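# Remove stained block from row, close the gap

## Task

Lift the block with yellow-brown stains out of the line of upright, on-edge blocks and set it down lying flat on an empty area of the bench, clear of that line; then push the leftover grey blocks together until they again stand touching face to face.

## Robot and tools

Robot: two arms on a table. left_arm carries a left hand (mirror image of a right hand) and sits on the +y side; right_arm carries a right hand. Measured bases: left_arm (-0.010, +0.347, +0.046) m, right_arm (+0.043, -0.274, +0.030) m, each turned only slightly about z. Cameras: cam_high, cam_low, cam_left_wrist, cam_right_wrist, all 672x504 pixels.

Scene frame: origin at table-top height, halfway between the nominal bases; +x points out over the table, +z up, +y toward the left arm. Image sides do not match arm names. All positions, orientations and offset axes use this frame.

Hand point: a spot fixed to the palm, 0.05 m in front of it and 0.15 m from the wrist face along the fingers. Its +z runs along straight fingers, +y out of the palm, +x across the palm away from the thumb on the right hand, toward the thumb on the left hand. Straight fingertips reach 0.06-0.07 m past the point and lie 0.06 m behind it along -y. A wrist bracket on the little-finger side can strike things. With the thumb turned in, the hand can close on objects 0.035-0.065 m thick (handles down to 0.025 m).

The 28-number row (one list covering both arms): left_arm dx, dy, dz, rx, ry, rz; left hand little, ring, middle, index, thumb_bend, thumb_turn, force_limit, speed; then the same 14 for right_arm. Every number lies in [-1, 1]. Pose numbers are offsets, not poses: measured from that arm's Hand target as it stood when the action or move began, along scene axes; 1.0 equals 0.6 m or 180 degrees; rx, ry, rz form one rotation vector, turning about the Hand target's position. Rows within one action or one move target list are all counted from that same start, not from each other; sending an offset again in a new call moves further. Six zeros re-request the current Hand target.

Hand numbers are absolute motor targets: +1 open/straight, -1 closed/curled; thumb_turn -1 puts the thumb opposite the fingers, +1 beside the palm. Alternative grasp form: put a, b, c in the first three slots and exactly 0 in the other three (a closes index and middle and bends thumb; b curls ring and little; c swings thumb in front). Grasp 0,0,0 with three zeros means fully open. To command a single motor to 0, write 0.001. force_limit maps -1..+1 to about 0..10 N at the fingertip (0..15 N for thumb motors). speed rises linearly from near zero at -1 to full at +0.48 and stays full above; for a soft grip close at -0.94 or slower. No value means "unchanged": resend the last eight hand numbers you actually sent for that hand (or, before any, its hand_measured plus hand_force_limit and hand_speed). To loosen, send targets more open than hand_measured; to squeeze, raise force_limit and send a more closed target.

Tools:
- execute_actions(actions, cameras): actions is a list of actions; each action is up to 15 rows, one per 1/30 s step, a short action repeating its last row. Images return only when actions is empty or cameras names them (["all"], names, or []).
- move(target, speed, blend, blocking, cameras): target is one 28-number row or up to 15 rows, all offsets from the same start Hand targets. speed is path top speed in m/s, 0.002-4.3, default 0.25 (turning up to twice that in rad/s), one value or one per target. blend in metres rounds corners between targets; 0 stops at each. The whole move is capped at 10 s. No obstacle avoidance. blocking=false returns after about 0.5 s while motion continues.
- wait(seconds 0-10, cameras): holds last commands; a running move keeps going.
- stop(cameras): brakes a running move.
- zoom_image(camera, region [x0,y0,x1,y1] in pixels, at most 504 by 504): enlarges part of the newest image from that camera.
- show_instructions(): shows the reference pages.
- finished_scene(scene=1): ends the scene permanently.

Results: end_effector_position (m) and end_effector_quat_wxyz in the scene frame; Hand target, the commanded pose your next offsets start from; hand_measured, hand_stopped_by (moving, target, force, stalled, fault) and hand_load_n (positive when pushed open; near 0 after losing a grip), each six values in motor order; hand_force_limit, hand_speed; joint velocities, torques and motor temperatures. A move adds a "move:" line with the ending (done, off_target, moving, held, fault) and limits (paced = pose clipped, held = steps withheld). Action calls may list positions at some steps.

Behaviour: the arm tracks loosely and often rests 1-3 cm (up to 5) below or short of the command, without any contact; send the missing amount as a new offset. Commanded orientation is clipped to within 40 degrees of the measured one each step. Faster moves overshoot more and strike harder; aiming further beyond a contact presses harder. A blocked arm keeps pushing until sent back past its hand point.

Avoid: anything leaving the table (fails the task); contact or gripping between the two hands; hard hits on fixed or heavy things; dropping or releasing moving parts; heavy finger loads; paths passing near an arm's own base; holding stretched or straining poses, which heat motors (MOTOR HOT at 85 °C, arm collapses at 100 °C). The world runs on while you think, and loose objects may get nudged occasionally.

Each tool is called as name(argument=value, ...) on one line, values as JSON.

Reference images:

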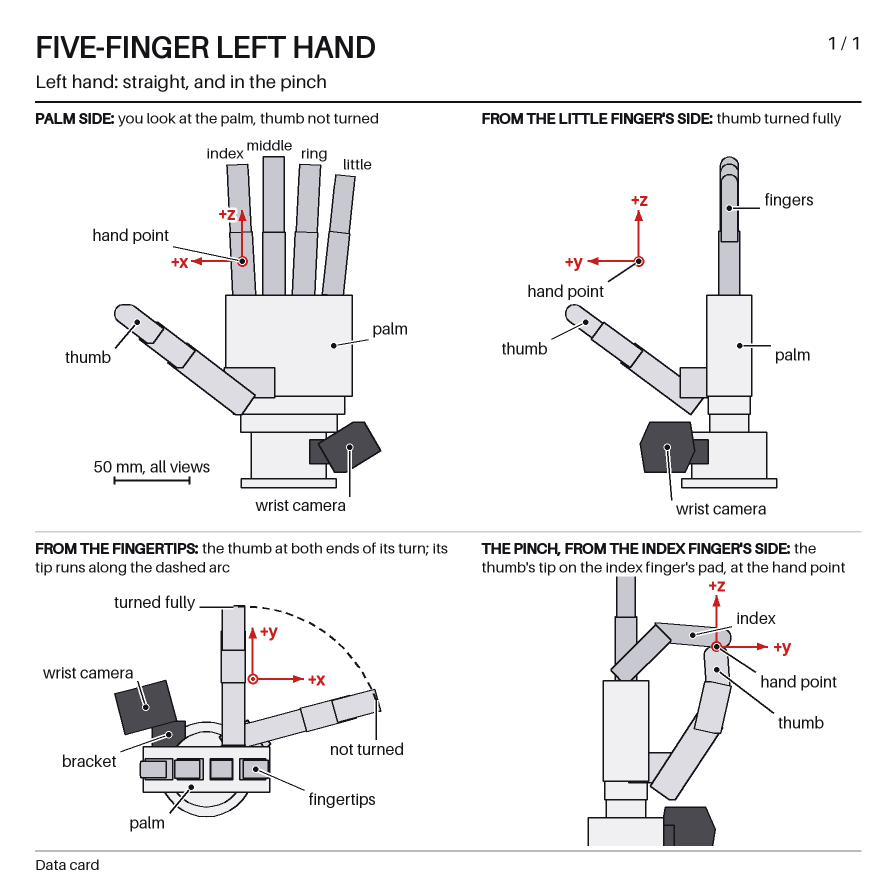

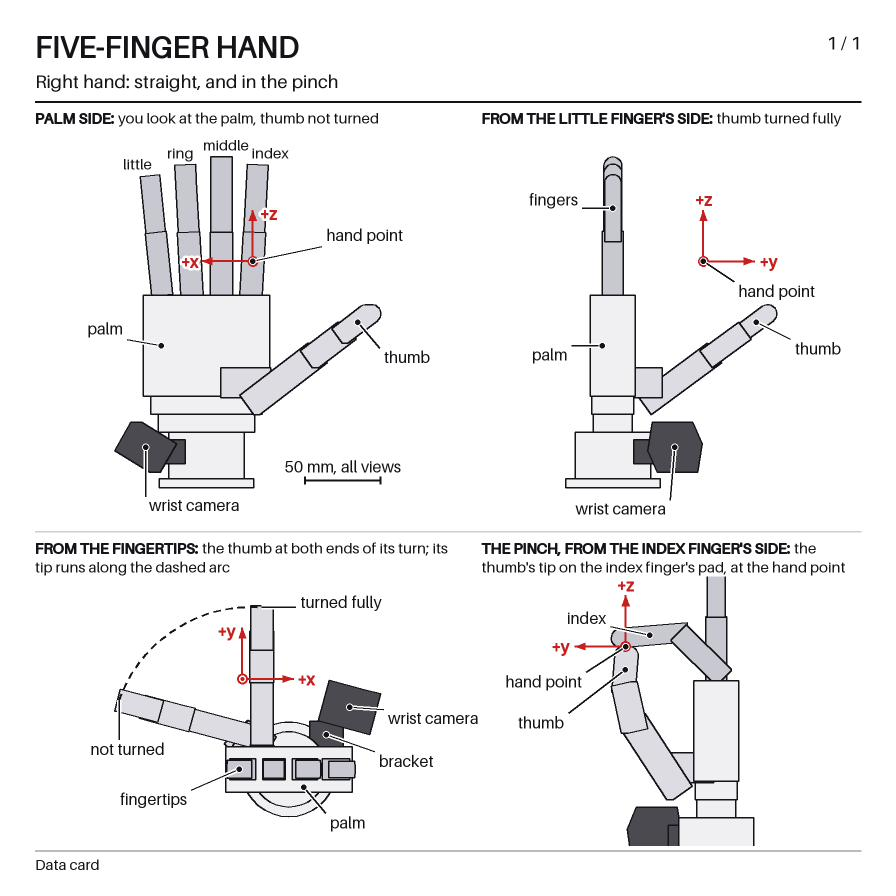

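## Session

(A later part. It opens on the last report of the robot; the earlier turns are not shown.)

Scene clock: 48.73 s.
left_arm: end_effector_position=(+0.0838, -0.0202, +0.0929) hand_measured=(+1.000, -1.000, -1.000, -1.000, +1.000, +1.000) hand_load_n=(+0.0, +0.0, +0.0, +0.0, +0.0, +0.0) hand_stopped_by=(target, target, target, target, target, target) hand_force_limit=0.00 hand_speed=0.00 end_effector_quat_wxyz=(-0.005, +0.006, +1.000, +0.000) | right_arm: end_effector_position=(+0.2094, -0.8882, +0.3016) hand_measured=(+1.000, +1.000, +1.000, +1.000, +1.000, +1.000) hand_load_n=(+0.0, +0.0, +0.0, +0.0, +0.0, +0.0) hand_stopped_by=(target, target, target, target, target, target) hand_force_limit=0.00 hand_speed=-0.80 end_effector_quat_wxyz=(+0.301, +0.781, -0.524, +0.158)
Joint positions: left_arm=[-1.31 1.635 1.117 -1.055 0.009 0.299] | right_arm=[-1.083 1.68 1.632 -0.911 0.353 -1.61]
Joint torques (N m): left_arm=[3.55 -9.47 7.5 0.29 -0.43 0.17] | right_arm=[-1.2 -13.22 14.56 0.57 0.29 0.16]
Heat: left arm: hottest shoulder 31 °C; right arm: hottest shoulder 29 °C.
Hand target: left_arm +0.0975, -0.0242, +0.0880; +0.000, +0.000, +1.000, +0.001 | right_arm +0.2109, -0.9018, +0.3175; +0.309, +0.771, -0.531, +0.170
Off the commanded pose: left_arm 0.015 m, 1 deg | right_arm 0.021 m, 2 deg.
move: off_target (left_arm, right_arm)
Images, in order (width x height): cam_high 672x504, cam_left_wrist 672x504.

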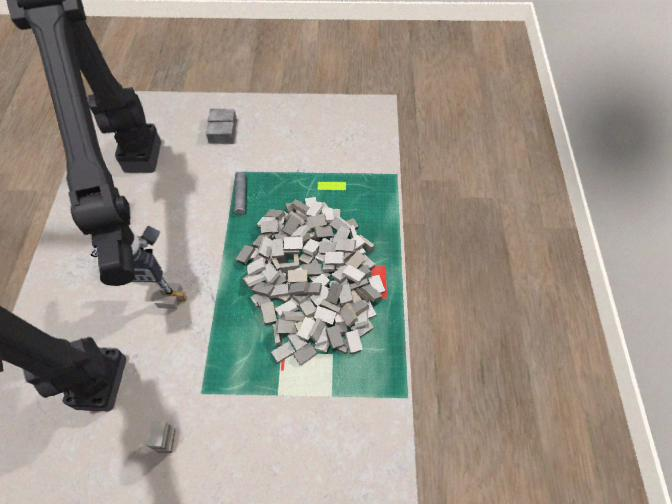

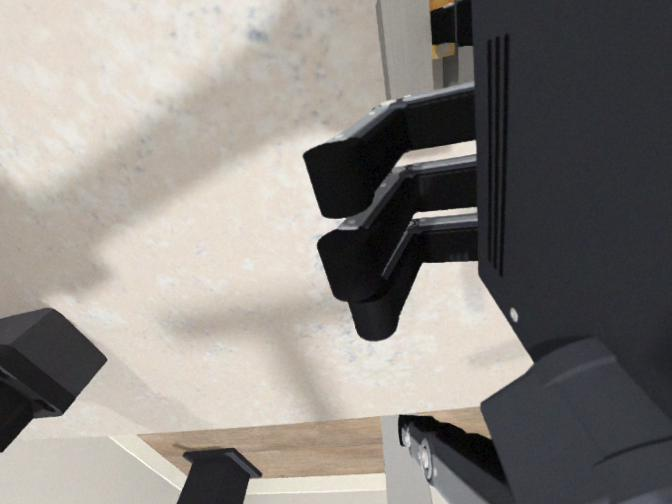

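move(target=[0.079,-0.0067,0,0,0,0, 1,-1,-1,-1,1,1,0,0, 0,0,0,0,0,0, 1,1,1,1,1,1,0,-0.8], speed=0.04, cameras=["cam_high","cam_left_wrist"])

zoom_image(camera="cam_left_wrist", region=[360, 0, 480, 90])

zoom_image(camera="cam_high", region=[140, 260, 220, 320])

Scene clock: 51.13 s.
left_arm: end_effector_position=(+0.1322, -0.0205, +0.0930) hand_measured=(+1.000, -1.000, -1.000, -1.000, +1.000, +1.000) hand_load_n=(-0.5, +0.0, +0.0, +0.0, +0.0, +0.0) hand_stopped_by=(target, target, target, target, target, target) hand_force_limit=0.00 hand_speed=0.00 end_effector_quat_wxyz=(-0.002, +0.001, +1.000, -0.005) | right_arm: end_effector_position=(+0.2094, -0.8882, +0.3016) hand_measured=(+1.000, +1.000, +1.000, +1.000, +1.000, +1.000) hand_load_n=(+0.0, +0.0, +0.0, +0.0, +0.0, +0.0) hand_stopped_by=(target, target, target, target, target, target) hand_force_limit=0.00 hand_speed=-0.80 end_effector_quat_wxyz=(+0.301, +0.781, -0.524, +0.158)
Joint positions: left_arm=[-1.209 1.665 1.159 -1.056 0.007 0.39] | right_arm=[-1.083 1.68 1.632 -0.911 0.353 -1.61]
Joint torques (N m): left_arm=[2.96 -9.23 9.25 -0.31 -0.32 0.23] | right_arm=[-1.38 -13.45 14.65 0.77 0.33 0.21]
Heat: left arm: hottest shoulder 31 °C; right arm: hottest shoulder 29 °C.
Hand target: left_arm +0.1449, -0.0283, +0.0881; +0.000, +0.000, +1.000, +0.001 | right_arm +0.2109, -0.9018, +0.3175; +0.309, +0.771, -0.531, +0.170
Off the commanded pose: left_arm 0.016 m, 1 deg | right_arm 0.021 m, 2 deg.
move: off_target (left_arm, right_arm)
Images, in order (width x height): cam_high 672x504, cam_left_wrist 672x504.

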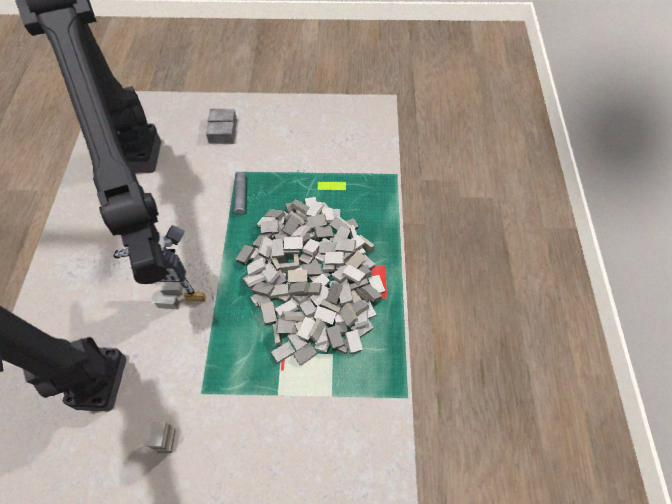

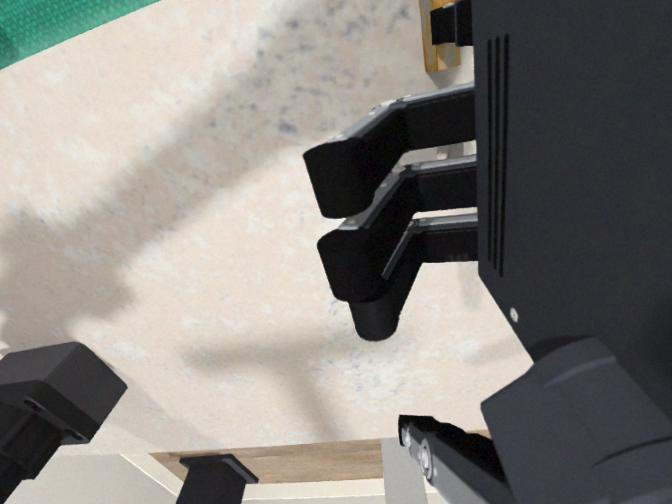

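Scaled by 4.200 from the camera's 672x504 image, which has a finer 960x720 frame.

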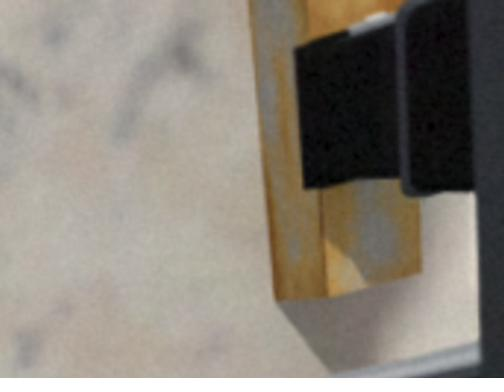

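Scaled by 6.300 from the camera's 672x504 image, which has a finer 960x720 frame.

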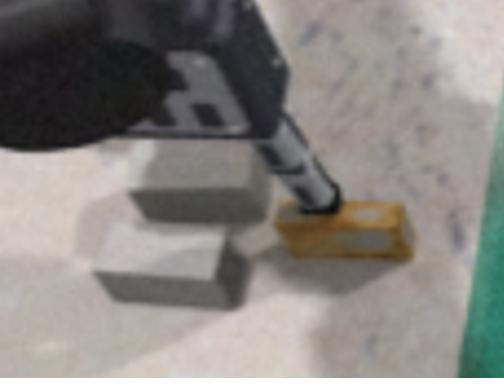

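move(target=[-0.018,0.0405,0,0,0,0, 1,-1,-1,-1,1,1,0,0, 0,0,0,0,0,0, 1,1,1,1,1,1,0,-0.8], speed=0.03, cameras=["cam_high","cam_left_wrist"])

zoom_image(camera="cam_left_wrist", region=[360, 0, 480, 90])

zoom_image(camera="cam_high", region=[140, 260, 220, 320])

Scene clock: 57.73 s.
left_arm: end_effector_position=(+0.1306, -0.0059, +0.0905) hand_measured=(+1.000, -1.000, -1.000, -1.000, +1.000, +1.000) hand_load_n=(-2.5, +0.0, -0.5, +0.0, +0.0, +0.0) hand_stopped_by=(target, target, target, target, target, target) hand_force_limit=0.00 hand_speed=0.00 end_effector_quat_wxyz=(+0.000, -0.002, +1.000, +0.003) | right_arm: end_effector_position=(+0.2094, -0.8882, +0.3016) hand_measured=(+1.000, +1.000, +1.000, +1.000, +1.000, +1.000) hand_load_n=(+0.0, +0.0, +0.0, +0.0, +0.0, +0.0) hand_stopped_by=(target, target, target, target, target, target) hand_force_limit=0.00 hand_speed=-0.80 end_effector_quat_wxyz=(+0.301, +0.781, -0.524, +0.158)
Joint positions: left_arm=[-1.203 1.645 1.122 -1.053 -0.001 0.392] | right_arm=[-1.083 1.68 1.632 -0.911 0.353 -1.61]
Joint torques (N m): left_arm=[2.43 -11.34 5.83 0.44 0.02 0.19] | right_arm=[-1.9 -13.33 14.65 0.76 0.3 0.15]
Heat: left arm: hottest shoulder 32 °C; right arm: hottest shoulder 29 °C.
Hand target: left_arm +0.1341, -0.0040, +0.0881; +0.000, +0.000, +1.000, +0.000 | right_arm +0.2109, -0.9018, +0.3175; +0.309, +0.771, -0.531, +0.170
Off the commanded pose: left_arm 0.005 m, 0 deg | right_arm 0.021 m, 2 deg.
move: off_target (right_arm)
Images, in order (width x height): cam_high 672x504, cam_left_wrist 672x504.

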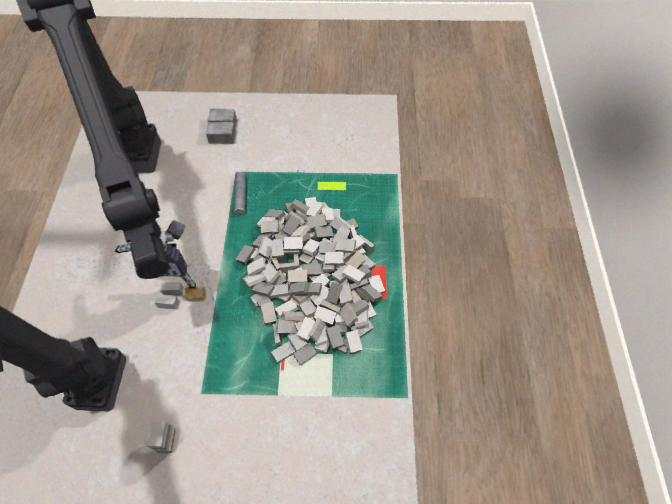

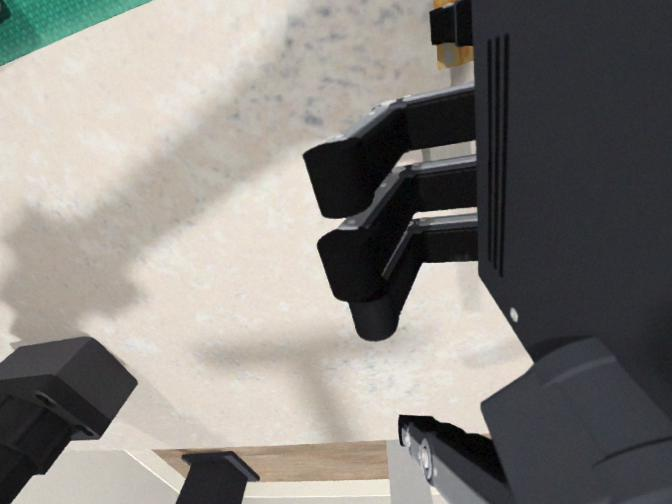

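Scaled by 4.200 from the camera's 672x504 image, which has a finer 960x720 frame.

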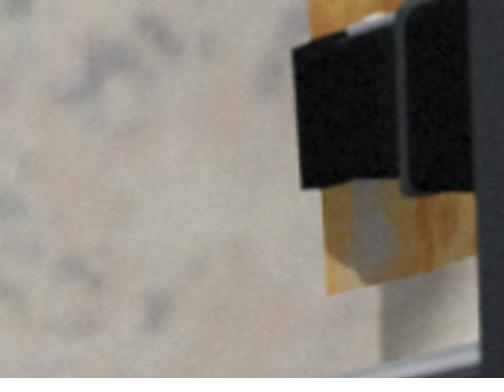

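Scaled by 6.300 from the camera's 672x504 image, which has a finer 960x720 frame.

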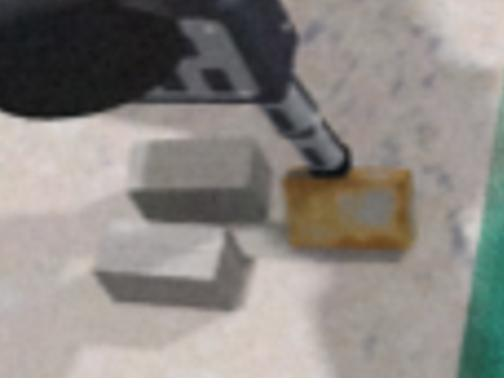

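move(target=[0,0.0225,-0.0133,0,0,0, 1,-1,-1,-1,1,1,0,0, 0,0,0,0,0,0, 1,1,1,1,1,1,0,-0.8], speed=0.03, cameras=["cam_high","cam_left_wrist"])

zoom_image(camera="cam_left_wrist", region=[360, 0, 480, 90])

zoom_image(camera="cam_high", region=[140, 260, 220, 320])

Scene clock: 59.63 s.
left_arm: end_effector_position=(+0.1298, +0.0098, +0.0759) hand_measured=(+1.000, -1.000, -1.000, -1.000, +1.000, +1.000) hand_load_n=(+0.0, +0.0, +0.0, +0.0, +0.0, +0.0) hand_stopped_by=(target, target, target, target, target, target) hand_force_limit=0.00 hand_speed=0.00 end_effector_quat_wxyz=(-0.003, -0.002, +1.000, +0.011) | right_arm: end_effector_position=(+0.2094, -0.8882, +0.3016) hand_measured=(+1.000, +1.000, +1.000, +1.000, +1.000, +1.000) hand_load_n=(+0.0, +0.0, +0.5, +0.0, +0.0, +0.0) hand_stopped_by=(target, target, target, target, target, target) hand_force_limit=0.00 hand_speed=-0.80 end_effector_quat_wxyz=(+0.301, +0.781, -0.524, +0.158)
Joint positions: left_arm=[-1.191 1.644 1.072 -1.022 -0.003 0.402] | right_arm=[-1.083 1.68 1.632 -0.911 0.353 -1.61]
Joint torques (N m): left_arm=[2.73 -12.34 5.87 0.23 0.01 0.25] | right_arm=[-1.55 -12.98 14.48 0.66 0.32 0.2]
Heat: left arm: hottest shoulder 32 °C; right arm: hottest shoulder 29 °C.
Hand target: left_arm +0.1342, +0.0096, +0.0801; +0.000, +0.000, +1.000, +0.001 | right_arm +0.2109, -0.9018, +0.3175; +0.309, +0.771, -0.531, +0.170
Off the commanded pose: left_arm 0.006 m, 1 deg | right_arm 0.021 m, 2 deg.
move: off_target (right_arm)
Images, in order (width x height): cam_high 672x504, cam_left_wrist 672x504.

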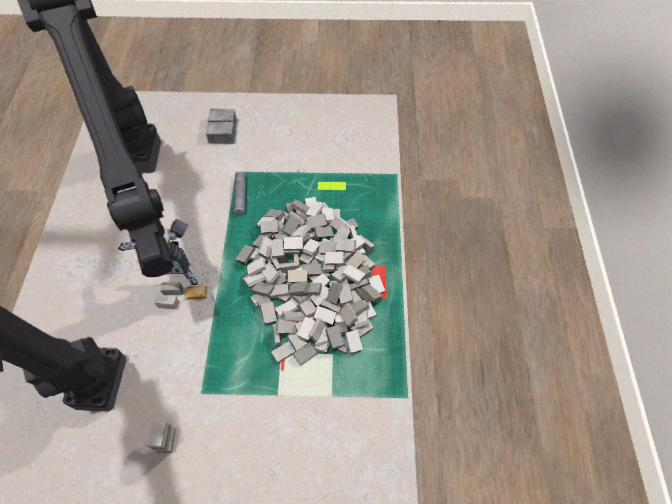

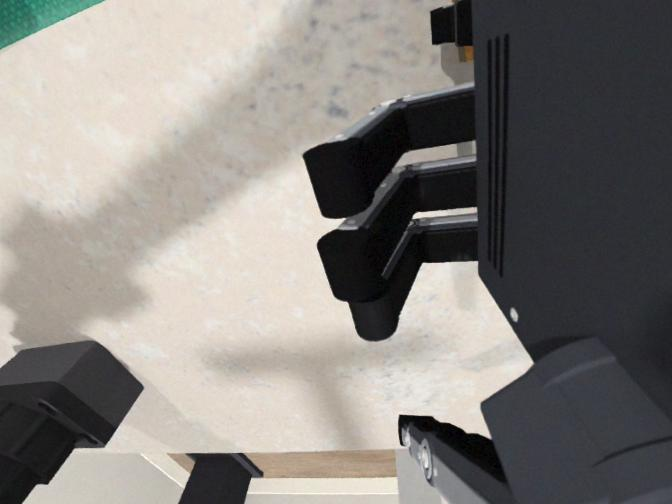

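Scaled by 4.200 from the camera's 672x504 image, which has a finer 960x720 frame.

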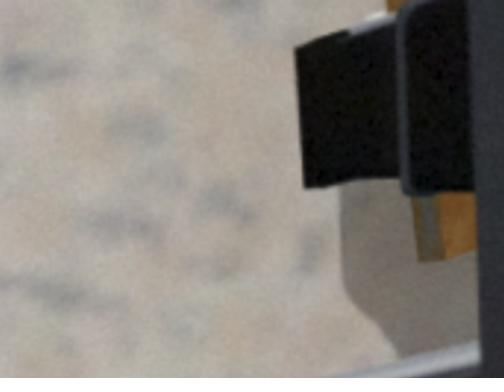

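Scaled by 6.300 from the camera's 672x504 image, which has a finer 960x720 frame.

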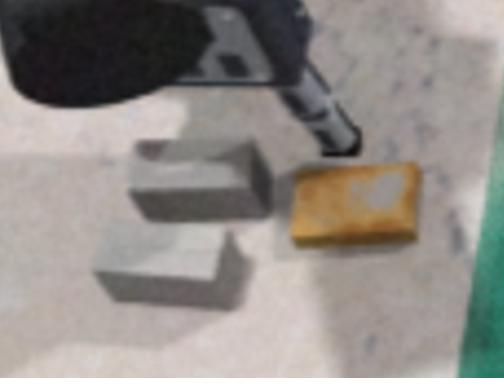

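move(target=[[0,0,0.033,0,0,0, 1,-1,-1,-1,1,1,0,0, 0,0,0,0,0,0, 1,1,1,1,1,1,0,-0.8],[0.005,-0.055,0.033,0,0,0, 1,-1,-1,-1,1,1,0,0, 0,0,0,0,0,0, 1,1,1,1,1,1,0,-0.8]], speed=0.06, blend=[0.008,0], cameras=["cam_high","cam_left_wrist"])

zoom_image(camera="cam_left_wrist", region=[360, 0, 480, 90])

zoom_image(camera="cam_high", region=[140, 260, 220, 320])

Scene clock: 62.20 s.
left_arm: end_effector_position=(+0.1353, -0.0077, +0.0964) hand_measured=(+1.000, -1.000, -1.000, -1.000, +1.000, +1.000) hand_load_n=(+0.0, +0.0, +0.0, +0.0, +0.0, +0.0) hand_stopped_by=(target, target, target, target, target, target) hand_force_limit=0.00 hand_speed=0.00 end_effector_quat_wxyz=(-0.001, +0.000, +1.000, +0.006) | right_arm: end_effector_position=(+0.2094, -0.8882, +0.3016) hand_measured=(+1.000, +1.000, +1.000, +1.000, +1.000, +1.000) hand_load_n=(+0.0, +0.0, +0.0, +0.0, +0.0, +0.0) hand_stopped_by=(target, target, target, target, target, target) hand_force_limit=0.00 hand_speed=-0.80 end_effector_quat_wxyz=(+0.301, +0.781, -0.524, +0.158)
Joint positions: left_arm=[-1.196 1.649 1.144 -1.077 -0.003 0.403] | right_arm=[-1.083 1.68 1.632 -0.911 0.353 -1.61]
Joint torques (N m): left_arm=[1.32 -10.05 9.57 -0.31 0.03 -0.02] | right_arm=[-1.08 -13.22 14.54 0.68 0.34 0.16]
Heat: left arm: hottest shoulder 32 °C; right arm: hottest shoulder 29 °C.
Hand target: left_arm +0.1372, -0.0234, +0.0999; +0.000, +0.000, +1.000, +0.001 | right_arm +0.2109, -0.9018, +0.3175; +0.309, +0.771, -0.531, +0.170
Off the commanded pose: left_arm 0.016 m, 1 deg | right_arm 0.021 m, 2 deg.
move: off_target (left_arm, right_arm)
Images, in order (width x height): cam_high 672x504, cam_left_wrist 672x504.

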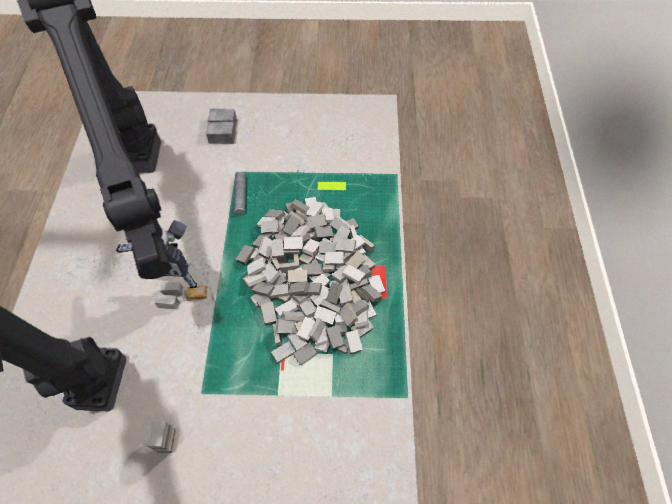

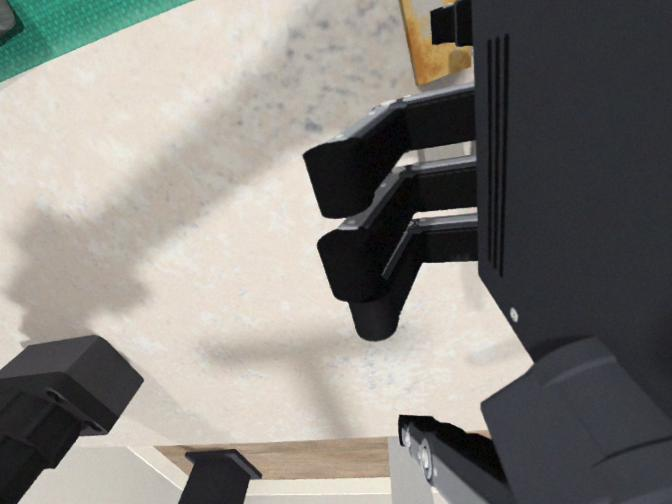

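Scaled by 4.200 from the camera's 672x504 image, which has a finer 960x720 frame.

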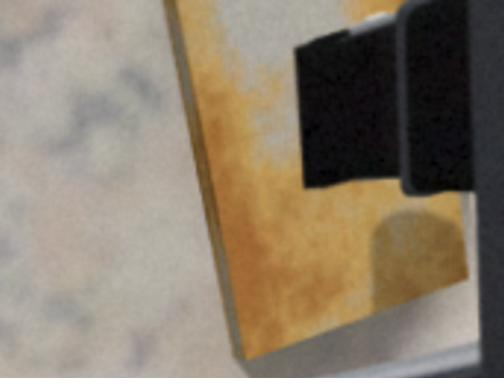

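Scaled by 6.300 from the camera's 672x504 image, which has a finer 960x720 frame.

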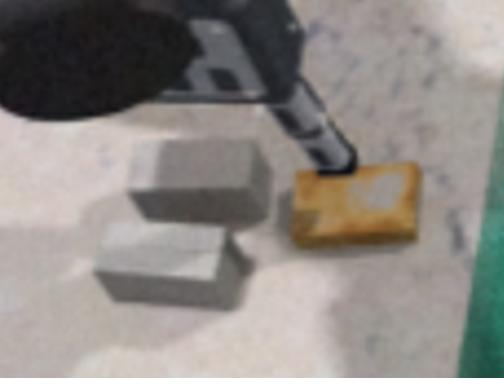

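move(target=[[-0.002,0.019,-0.053,0,0,0, 1,-1,-1,-1,1,1,0,0, 0,0,0,0,0,0, 1,1,1,1,1,1,0,-0.8],[-0.002,0.2,-0.055,0,0,0, 1,-1,-1,-1,1,1,0,0, 0,0,0,0,0,0, 1,1,1,1,1,1,0,-0.8]], speed=[0.03,0.05], cameras=["cam_high","cam_left_wrist"])

zoom_image(camera="cam_left_wrist", region=[360, 0, 480, 90])

zoom_image(camera="cam_high", region=[140, 220, 240, 320])

Scene clock: 67.30 s.
left_arm: end_effector_position=(+0.1366, +0.0853, +0.0714) hand_measured=(+1.000, -1.000, -1.000, -1.000, +1.000, +1.000) hand_load_n=(+0.0, +0.0, +0.0, +0.0, +0.0, -0.5) hand_stopped_by=(target, target, target, target, target, target) hand_force_limit=0.00 hand_speed=0.00 end_effector_quat_wxyz=(+0.004, +0.002, +1.000, -0.008) | right_arm: end_effector_position=(+0.2094, -0.8882, +0.3016) hand_measured=(+1.000, +1.000, +1.000, +1.000, +1.000, +1.000) hand_load_n=(-0.5, +0.0, +0.0, +0.0, +0.0, +0.0) hand_stopped_by=(target, target, target, target, target, target) hand_force_limit=0.00 hand_speed=-0.80 end_effector_quat_wxyz=(+0.301, +0.781, -0.524, +0.158)
Joint positions: left_arm=[-1.092 1.466 0.854 -0.941 0 0.509] | right_arm=[-1.083 1.68 1.632 -0.911 0.353 -1.61]
Joint torques (N m): left_arm=[2.73 -8.41 4.57 0.06 -0.06 0.24] | right_arm=[-1.26 -13.51 14.61 0.77 0.32 0.16]
Heat: left arm: hottest shoulder 32 °C; right arm: hottest elbow 30 °C.
Hand target: left_arm +0.1360, +0.0965, +0.0669; +0.000, +0.000, +1.000, +0.000 | right_arm +0.2109, -0.9018, +0.3175; +0.309, +0.771, -0.531, +0.170
Off the commanded pose: left_arm 0.012 m, 1 deg | right_arm 0.021 m, 2 deg.
move: off_target (left_arm, right_arm)
Images, in order (width x height): cam_high 672x504, cam_left_wrist 672x504.

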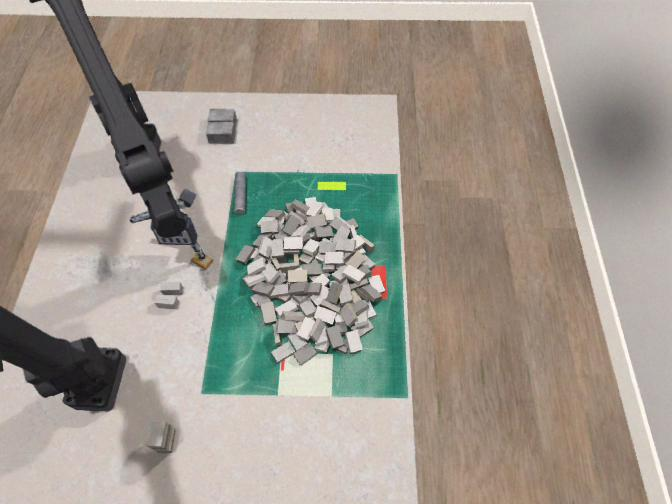

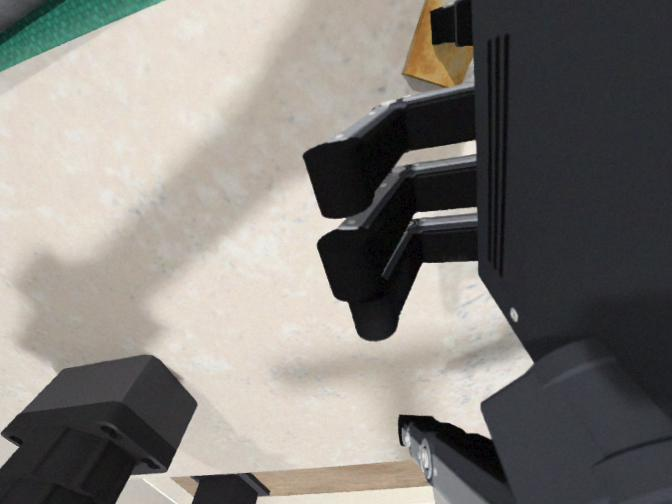

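Scaled by 4.200 from the camera's 672x504 image, which has a finer 960x720 frame.

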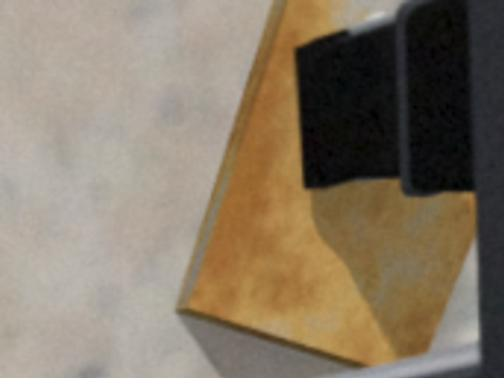

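Scaled by 5.040 from the camera's 672x504 image, which has a finer 960x720 frame.

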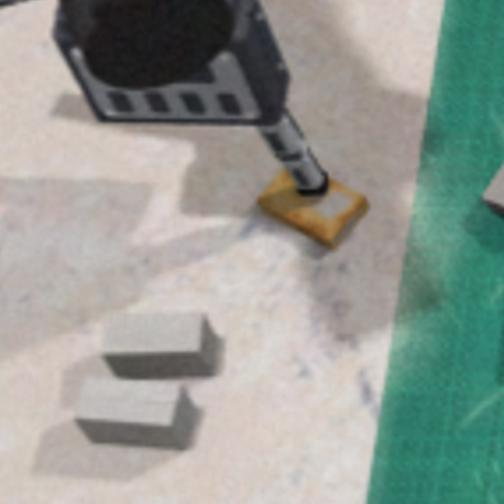

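move(target=[0,0.085,0,0,0,0, 1,-1,-1,-1,1,1,0,0, 0,0,0,0,0,0, 1,1,1,1,1,1,0,-0.8], speed=0.05, cameras=["cam_high","cam_left_wrist"])

zoom_image(camera="cam_high", region=[140, 220, 240, 320])

zoom_image(camera="cam_high", region=[145, 270, 195, 320])

Scene clock: 69.70 s.
left_arm: end_effector_position=(+0.1375, +0.1370, +0.0705) hand_measured=(+1.000, -1.000, -1.000, -1.000, +1.000, +1.000) hand_load_n=(+0.0, +0.0, +0.0, +0.5, +0.0, +0.0) hand_stopped_by=(target, target, target, target, target, target) hand_force_limit=0.00 hand_speed=0.00 end_effector_quat_wxyz=(+0.004, +0.002, +1.000, -0.007) | right_arm: end_effector_position=(+0.2094, -0.8882, +0.3016) hand_measured=(+1.000, +1.000, +1.000, +1.000, +1.000, +1.000) hand_load_n=(+0.0, +0.0, +0.0, +0.0, +0.0, +0.0) hand_stopped_by=(target, target, target, target, target, target) hand_force_limit=0.00 hand_speed=-0.80 end_effector_quat_wxyz=(+0.301, +0.781, -0.524, +0.158)
Joint positions: left_arm=[-1.012 1.357 0.739 -0.936 0 0.59] | right_arm=[-1.083 1.68 1.632 -0.911 0.353 -1.61]
Joint torques (N m): left_arm=[3.31 -6.42 4.81 0.03 -0.08 0.15] | right_arm=[-1.49 -13.22 14.68 0.69 0.29 0.18]
Heat: left arm: hottest shoulder 32 °C; right arm: hottest elbow 30 °C.
Hand target: left_arm +0.1361, +0.1474, +0.0669; +0.000, +0.000, +1.000, +0.000 | right_arm +0.2109, -0.9018, +0.3175; +0.309, +0.771, -0.531, +0.170
Off the commanded pose: left_arm 0.011 m, 1 deg | right_arm 0.021 m, 2 deg.
move: off_target (left_arm, right_arm)
Images, in order (width x height): cam_high 672x504, cam_left_wrist 672x504.

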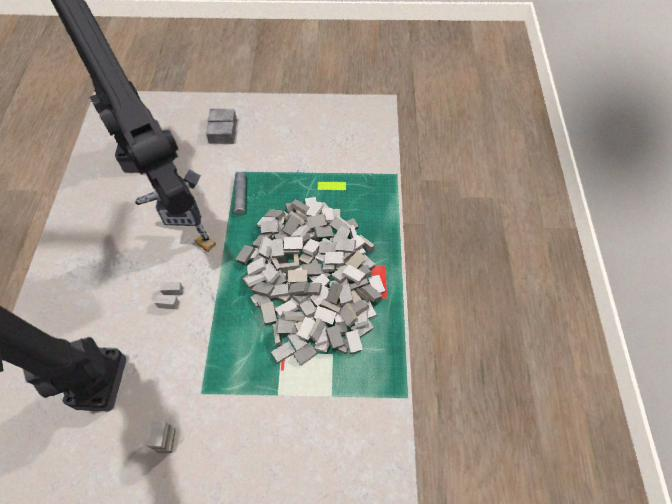

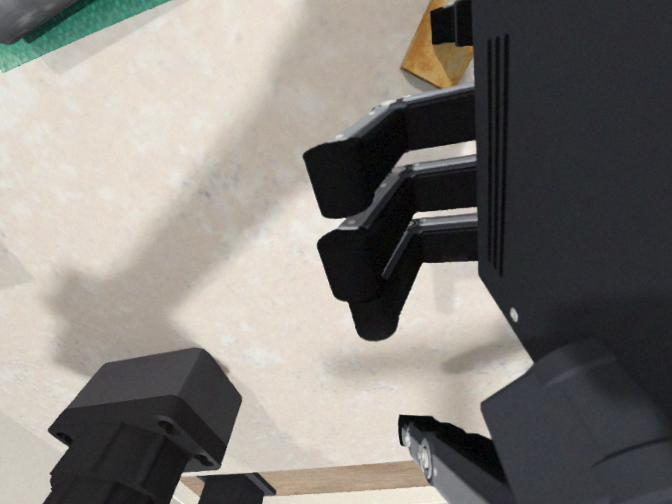

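Scaled by 5.040 from the camera's 672x504 image, which has a finer 960x720 frame.

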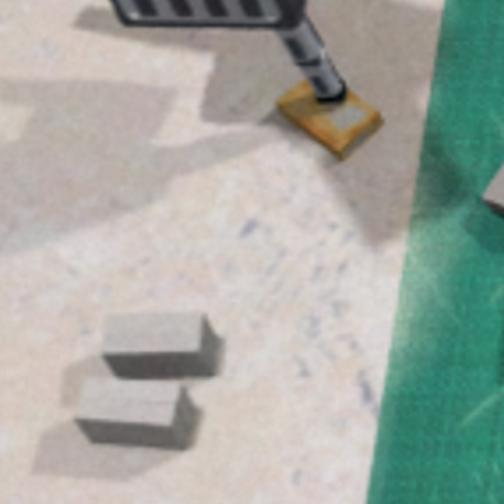

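Scaled by 10.080 from the camera's 672x504 image, which has a finer 960x720 frame.

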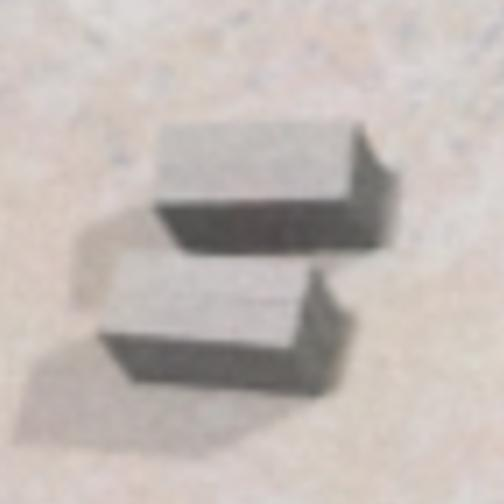

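move(target=[[0,0,0.1385,0,0,0, 1,-1,-1,-1,1,1,0,0, 0,0,0,0,0,0, 1,1,1,1,1,1,0,-0.8],[-0.037,-0.3957,0.1385,0,0,0, 1,1,1,1,1,1,0,0, 0,0,0,0,0,0, 1,1,1,1,1,1,0,-0.8]], speed=[0.1,0.2], blend=[0.02,0], cameras=["cam_high","cam_low","cam_left_wrist"])

zoom_image(camera="cam_high", region=[120, 220, 240, 340])

Scene clock: 76.87 s.
left_arm: end_effector_position=(+0.1111, -0.0743, +0.1466) hand_measured=(+1.000, +1.000, +1.000, +1.000, +1.000, +1.000) hand_load_n=(+0.0, +0.0, +0.0, +0.0, +0.0, +0.0) hand_stopped_by=(target, target, target, target, target, target) hand_force_limit=0.00 hand_speed=0.00 end_effector_quat_wxyz=(-0.003, +0.005, +1.000, +0.006) | right_arm: end_effector_position=(+0.2094, -0.8882, +0.3016) hand_measured=(+1.000, +1.000, +1.000, +1.000, +1.000, +1.000) hand_load_n=(+0.0, +0.0, +0.0, +0.0, +0.0, +0.0) hand_stopped_by=(target, target, target, target, target, target) hand_force_limit=0.00 hand_speed=-0.80 end_effector_quat_wxyz=(+0.301, +0.781, -0.524, +0.158)
Joint positions: left_arm=[-1.292 1.726 1.39 -1.247 0.001 0.317] | right_arm=[-1.083 1.68 1.632 -0.911 0.353 -1.61]
Joint torques (N m): left_arm=[1.79 -11.4 10.44 -0.23 -0.08 -0.06] | right_arm=[-1.73 -12.4 14.65 0.59 0.3 0.16]
Heat: left arm: hottest shoulder 32 °C; right arm: hottest elbow 30 °C.
Hand target: left_arm +0.1137, -0.0899, +0.1499; +0.000, +0.000, +1.000, +0.000 | right_arm +0.2109, -0.9018, +0.3175; +0.309, +0.771, -0.531, +0.170
Off the commanded pose: left_arm 0.016 m, 1 deg | right_arm 0.021 m, 2 deg.
move: off_target (left_arm, right_arm); target 2's new numbers were sent with left_arm's hand 0.016 m and 1 deg from that target
Images, in order (width x height): cam_high 672x504, cam_low 672x504, cam_left_wrist 672x504.

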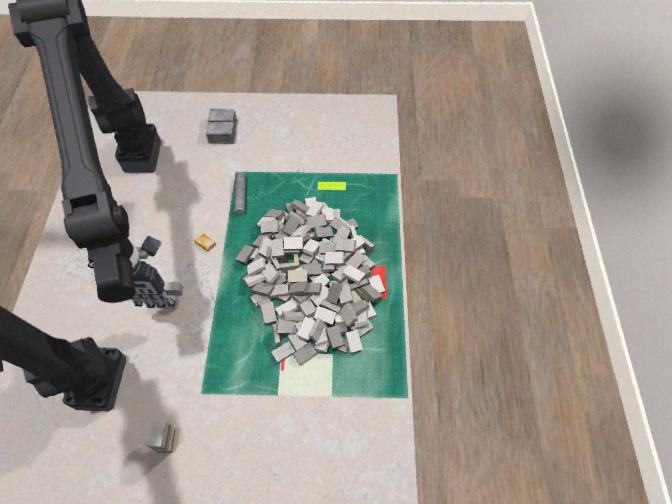

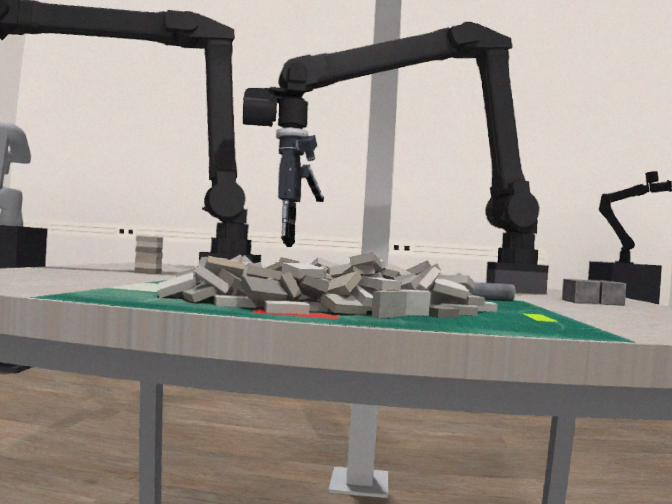

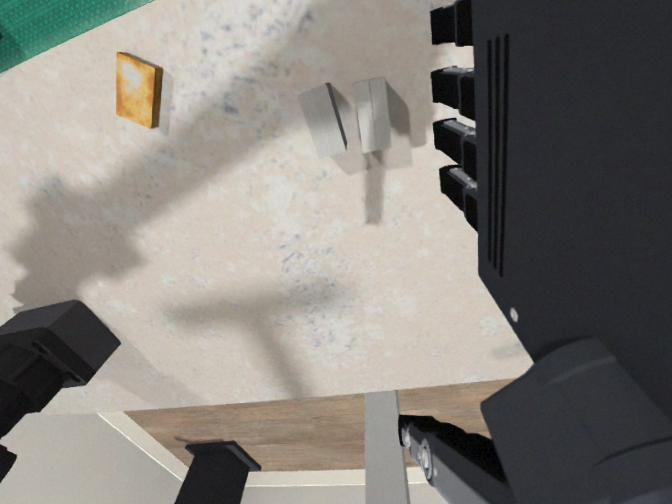

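Scaled by 4.200 from the camera's 672x504 image, which has a finer 960x720 frame.

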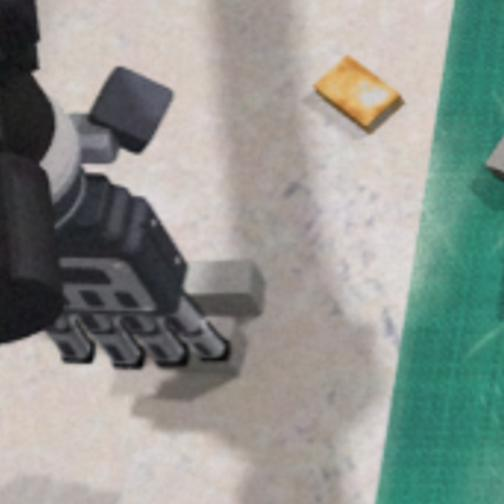

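move(target=[0,0.01,-0.095,0,0,0, 1,1,1,1,1,1,0,0, 0,0,0,0,0,0, 1,1,1,1,1,1,0,-0.8], speed=0.1, cameras=["cam_high","cam_left_wrist"])

zoom_image(camera="cam_high", region=[130, 260, 200, 330])

zoom_image(camera="cam_left_wrist", region=[280, 0, 480, 200])

Scene clock: 79.53 s.
left_arm: end_effector_position=(+0.1140, -0.0834, +0.1032) hand_measured=(+1.000, +1.000, +1.000, +1.000, +1.000, +1.000) hand_load_n=(+0.0, +0.5, +0.0, +0.0, +0.0, +0.0) hand_stopped_by=(target, target, target, target, target, target) hand_force_limit=0.00 hand_speed=0.00 end_effector_quat_wxyz=(+0.001, +0.005, +1.000, -0.006) | right_arm: end_effector_position=(+0.2094, -0.8882, +0.3016) hand_measured=(+1.000, +1.000, +1.000, +1.000, +1.000, +1.000) hand_load_n=(+0.0, +0.0, +0.0, -0.5, +0.0, +0.0) hand_stopped_by=(target, target, target, target, target, target) hand_force_limit=0.00 hand_speed=-0.80 end_effector_quat_wxyz=(+0.301, +0.781, -0.524, +0.158)
Joint positions: left_arm=[-1.292 1.774 1.338 -1.122 0.001 0.317] | right_arm=[-1.083 1.68 1.632 -0.911 0.353 -1.61]
Joint torques (N m): left_arm=[2.2 -11.75 6.58 0.23 -0.09 0.01] | right_arm=[-1.32 -13.33 14.57 0.81 0.28 0.14]
Heat: left arm: hottest shoulder 32 °C; right arm: hottest elbow 30 °C.
Hand target: left_arm +0.1137, -0.0840, +0.0930; +0.000, +0.000, +1.000, +0.000 | right_arm +0.2109, -0.9018, +0.3175; +0.309, +0.771, -0.531, +0.170
Off the commanded pose: left_arm 0.010 m, 1 deg | right_arm 0.021 m, 2 deg.
move: off_target (right_arm)
Images, in order (width x height): cam_high 672x504, cam_left_wrist 672x504.

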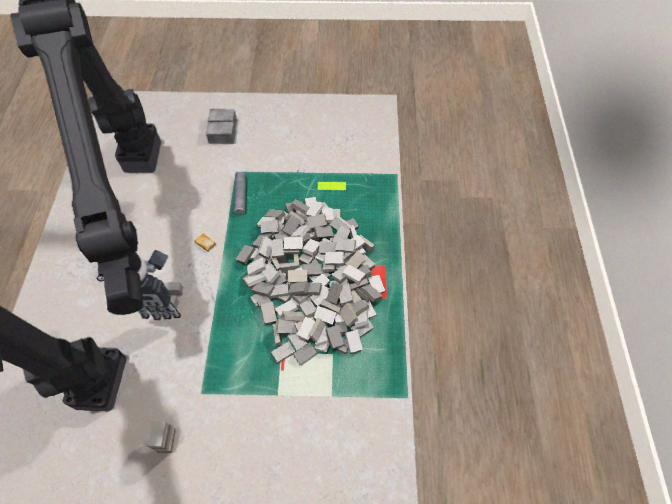

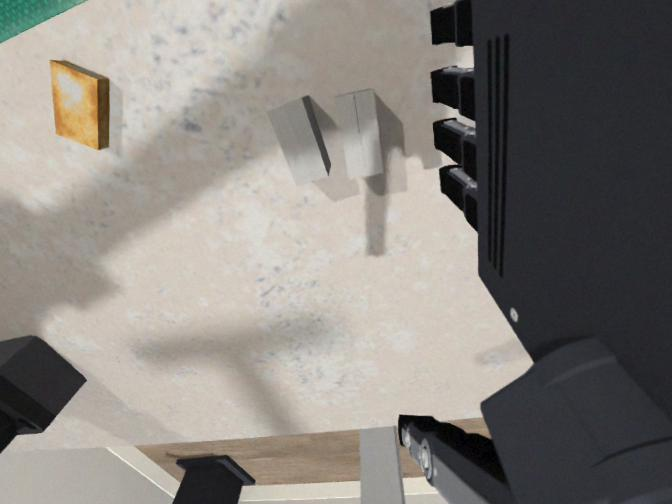

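Scaled by 7.200 from the camera's 672x504 image, which has a finer 960x720 frame.

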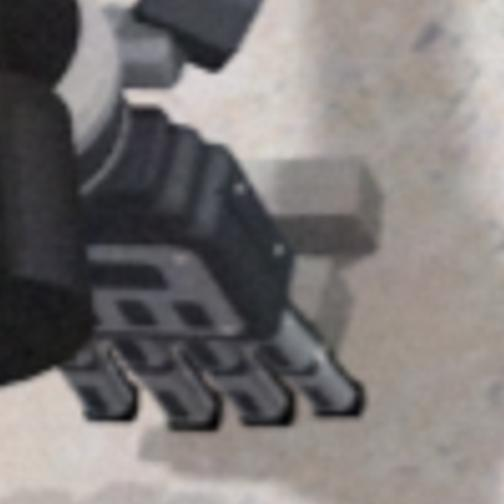

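Scaled by 2.520 from the camera's 672x504 image, which has a finer 960x720 frame.

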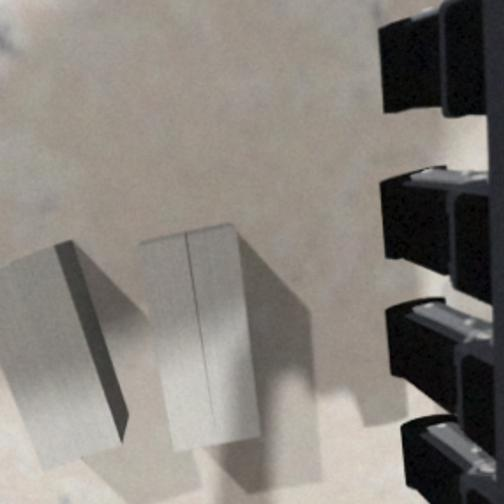

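move(target=[-0.005,0,-0.0217,0,0,0, 1,1,1,1,1,1,0,0, 0,0,0,0,0,0, 1,1,1,1,1,1,0,-0.8], speed=0.05, cameras=["cam_high","cam_left_wrist"])

zoom_image(camera="cam_left_wrist", region=[280, 0, 480, 200])

zoom_image(camera="cam_high", region=[130, 260, 200, 330])

Scene clock: 81.03 s.
left_arm: end_effector_position=(+0.1141, -0.0842, +0.0930) hand_measured=(+1.000, +1.000, +1.000, +1.000, +1.000, +1.000) hand_load_n=(+0.0, +0.0, +0.5, +0.0, +0.0, +0.0) hand_stopped_by=(target, target, target, target, target, target) hand_force_limit=0.00 hand_speed=0.00 end_effector_quat_wxyz=(+0.002, +0.005, +1.000, -0.010) | right_arm: end_effector_position=(+0.2094, -0.8882, +0.3016) hand_measured=(+1.000, +1.000, +1.000, +1.000, +1.000, +1.000) hand_load_n=(+0.0, +0.0, +0.0, +0.0, +0.0, +0.0) hand_stopped_by=(target, target, target, target, target, target) hand_force_limit=0.00 hand_speed=-0.80 end_effector_quat_wxyz=(+0.301, +0.781, -0.524, +0.158)
Joint positions: left_arm=[-1.292 1.783 1.321 -1.09 0.001 0.316] | right_arm=[-1.083 1.68 1.632 -0.911 0.353 -1.61]
Joint torques (N m): left_arm=[1.85 -12.1 6.32 0.43 -0.14 -0.04] | right_arm=[-0.32 -13.22 14.61 0.73 0.28 0.17]
Heat: left arm: hottest shoulder 32 °C; right arm: hottest elbow 30 °C.
Hand target: left_arm +0.1107, -0.0840, +0.0799; +0.000, +0.000, +1.000, +0.000 | right_arm +0.2109, -0.9018, +0.3175; +0.309, +0.771, -0.531, +0.170
Off the commanded pose: left_arm 0.013 m, 1 deg | right_arm 0.021 m, 2 deg.
move: off_target (left_arm, right_arm)
Images, in order (width x height): cam_high 672x504, cam_left_wrist 672x504.

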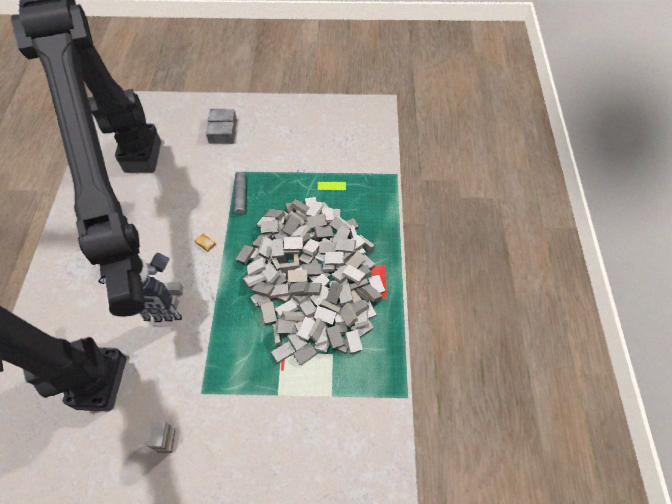

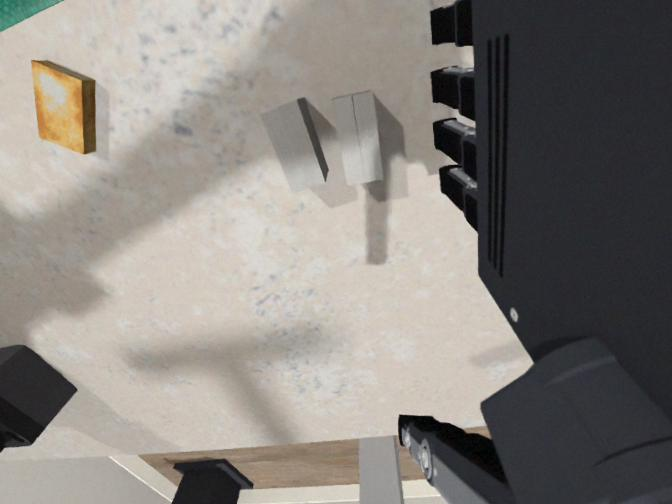

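Scaled by 2.520 from the camera's 672x504 image, which has a finer 960x720 frame.

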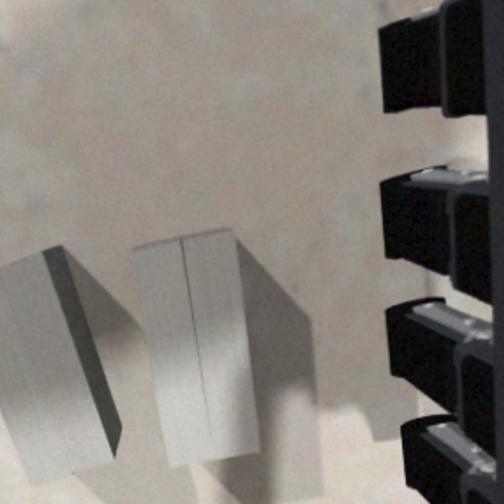

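Scaled by 7.200 from the camera's 672x504 image, which has a finer 960x720 frame.

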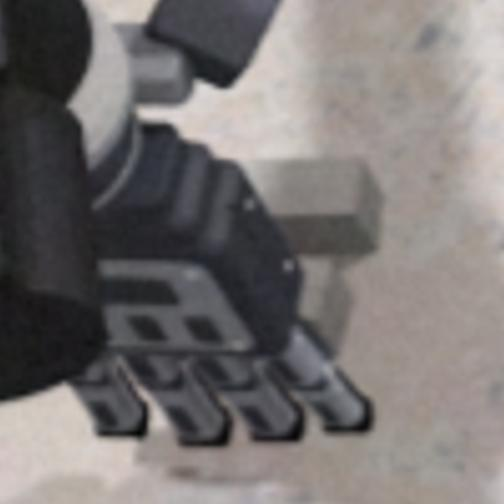

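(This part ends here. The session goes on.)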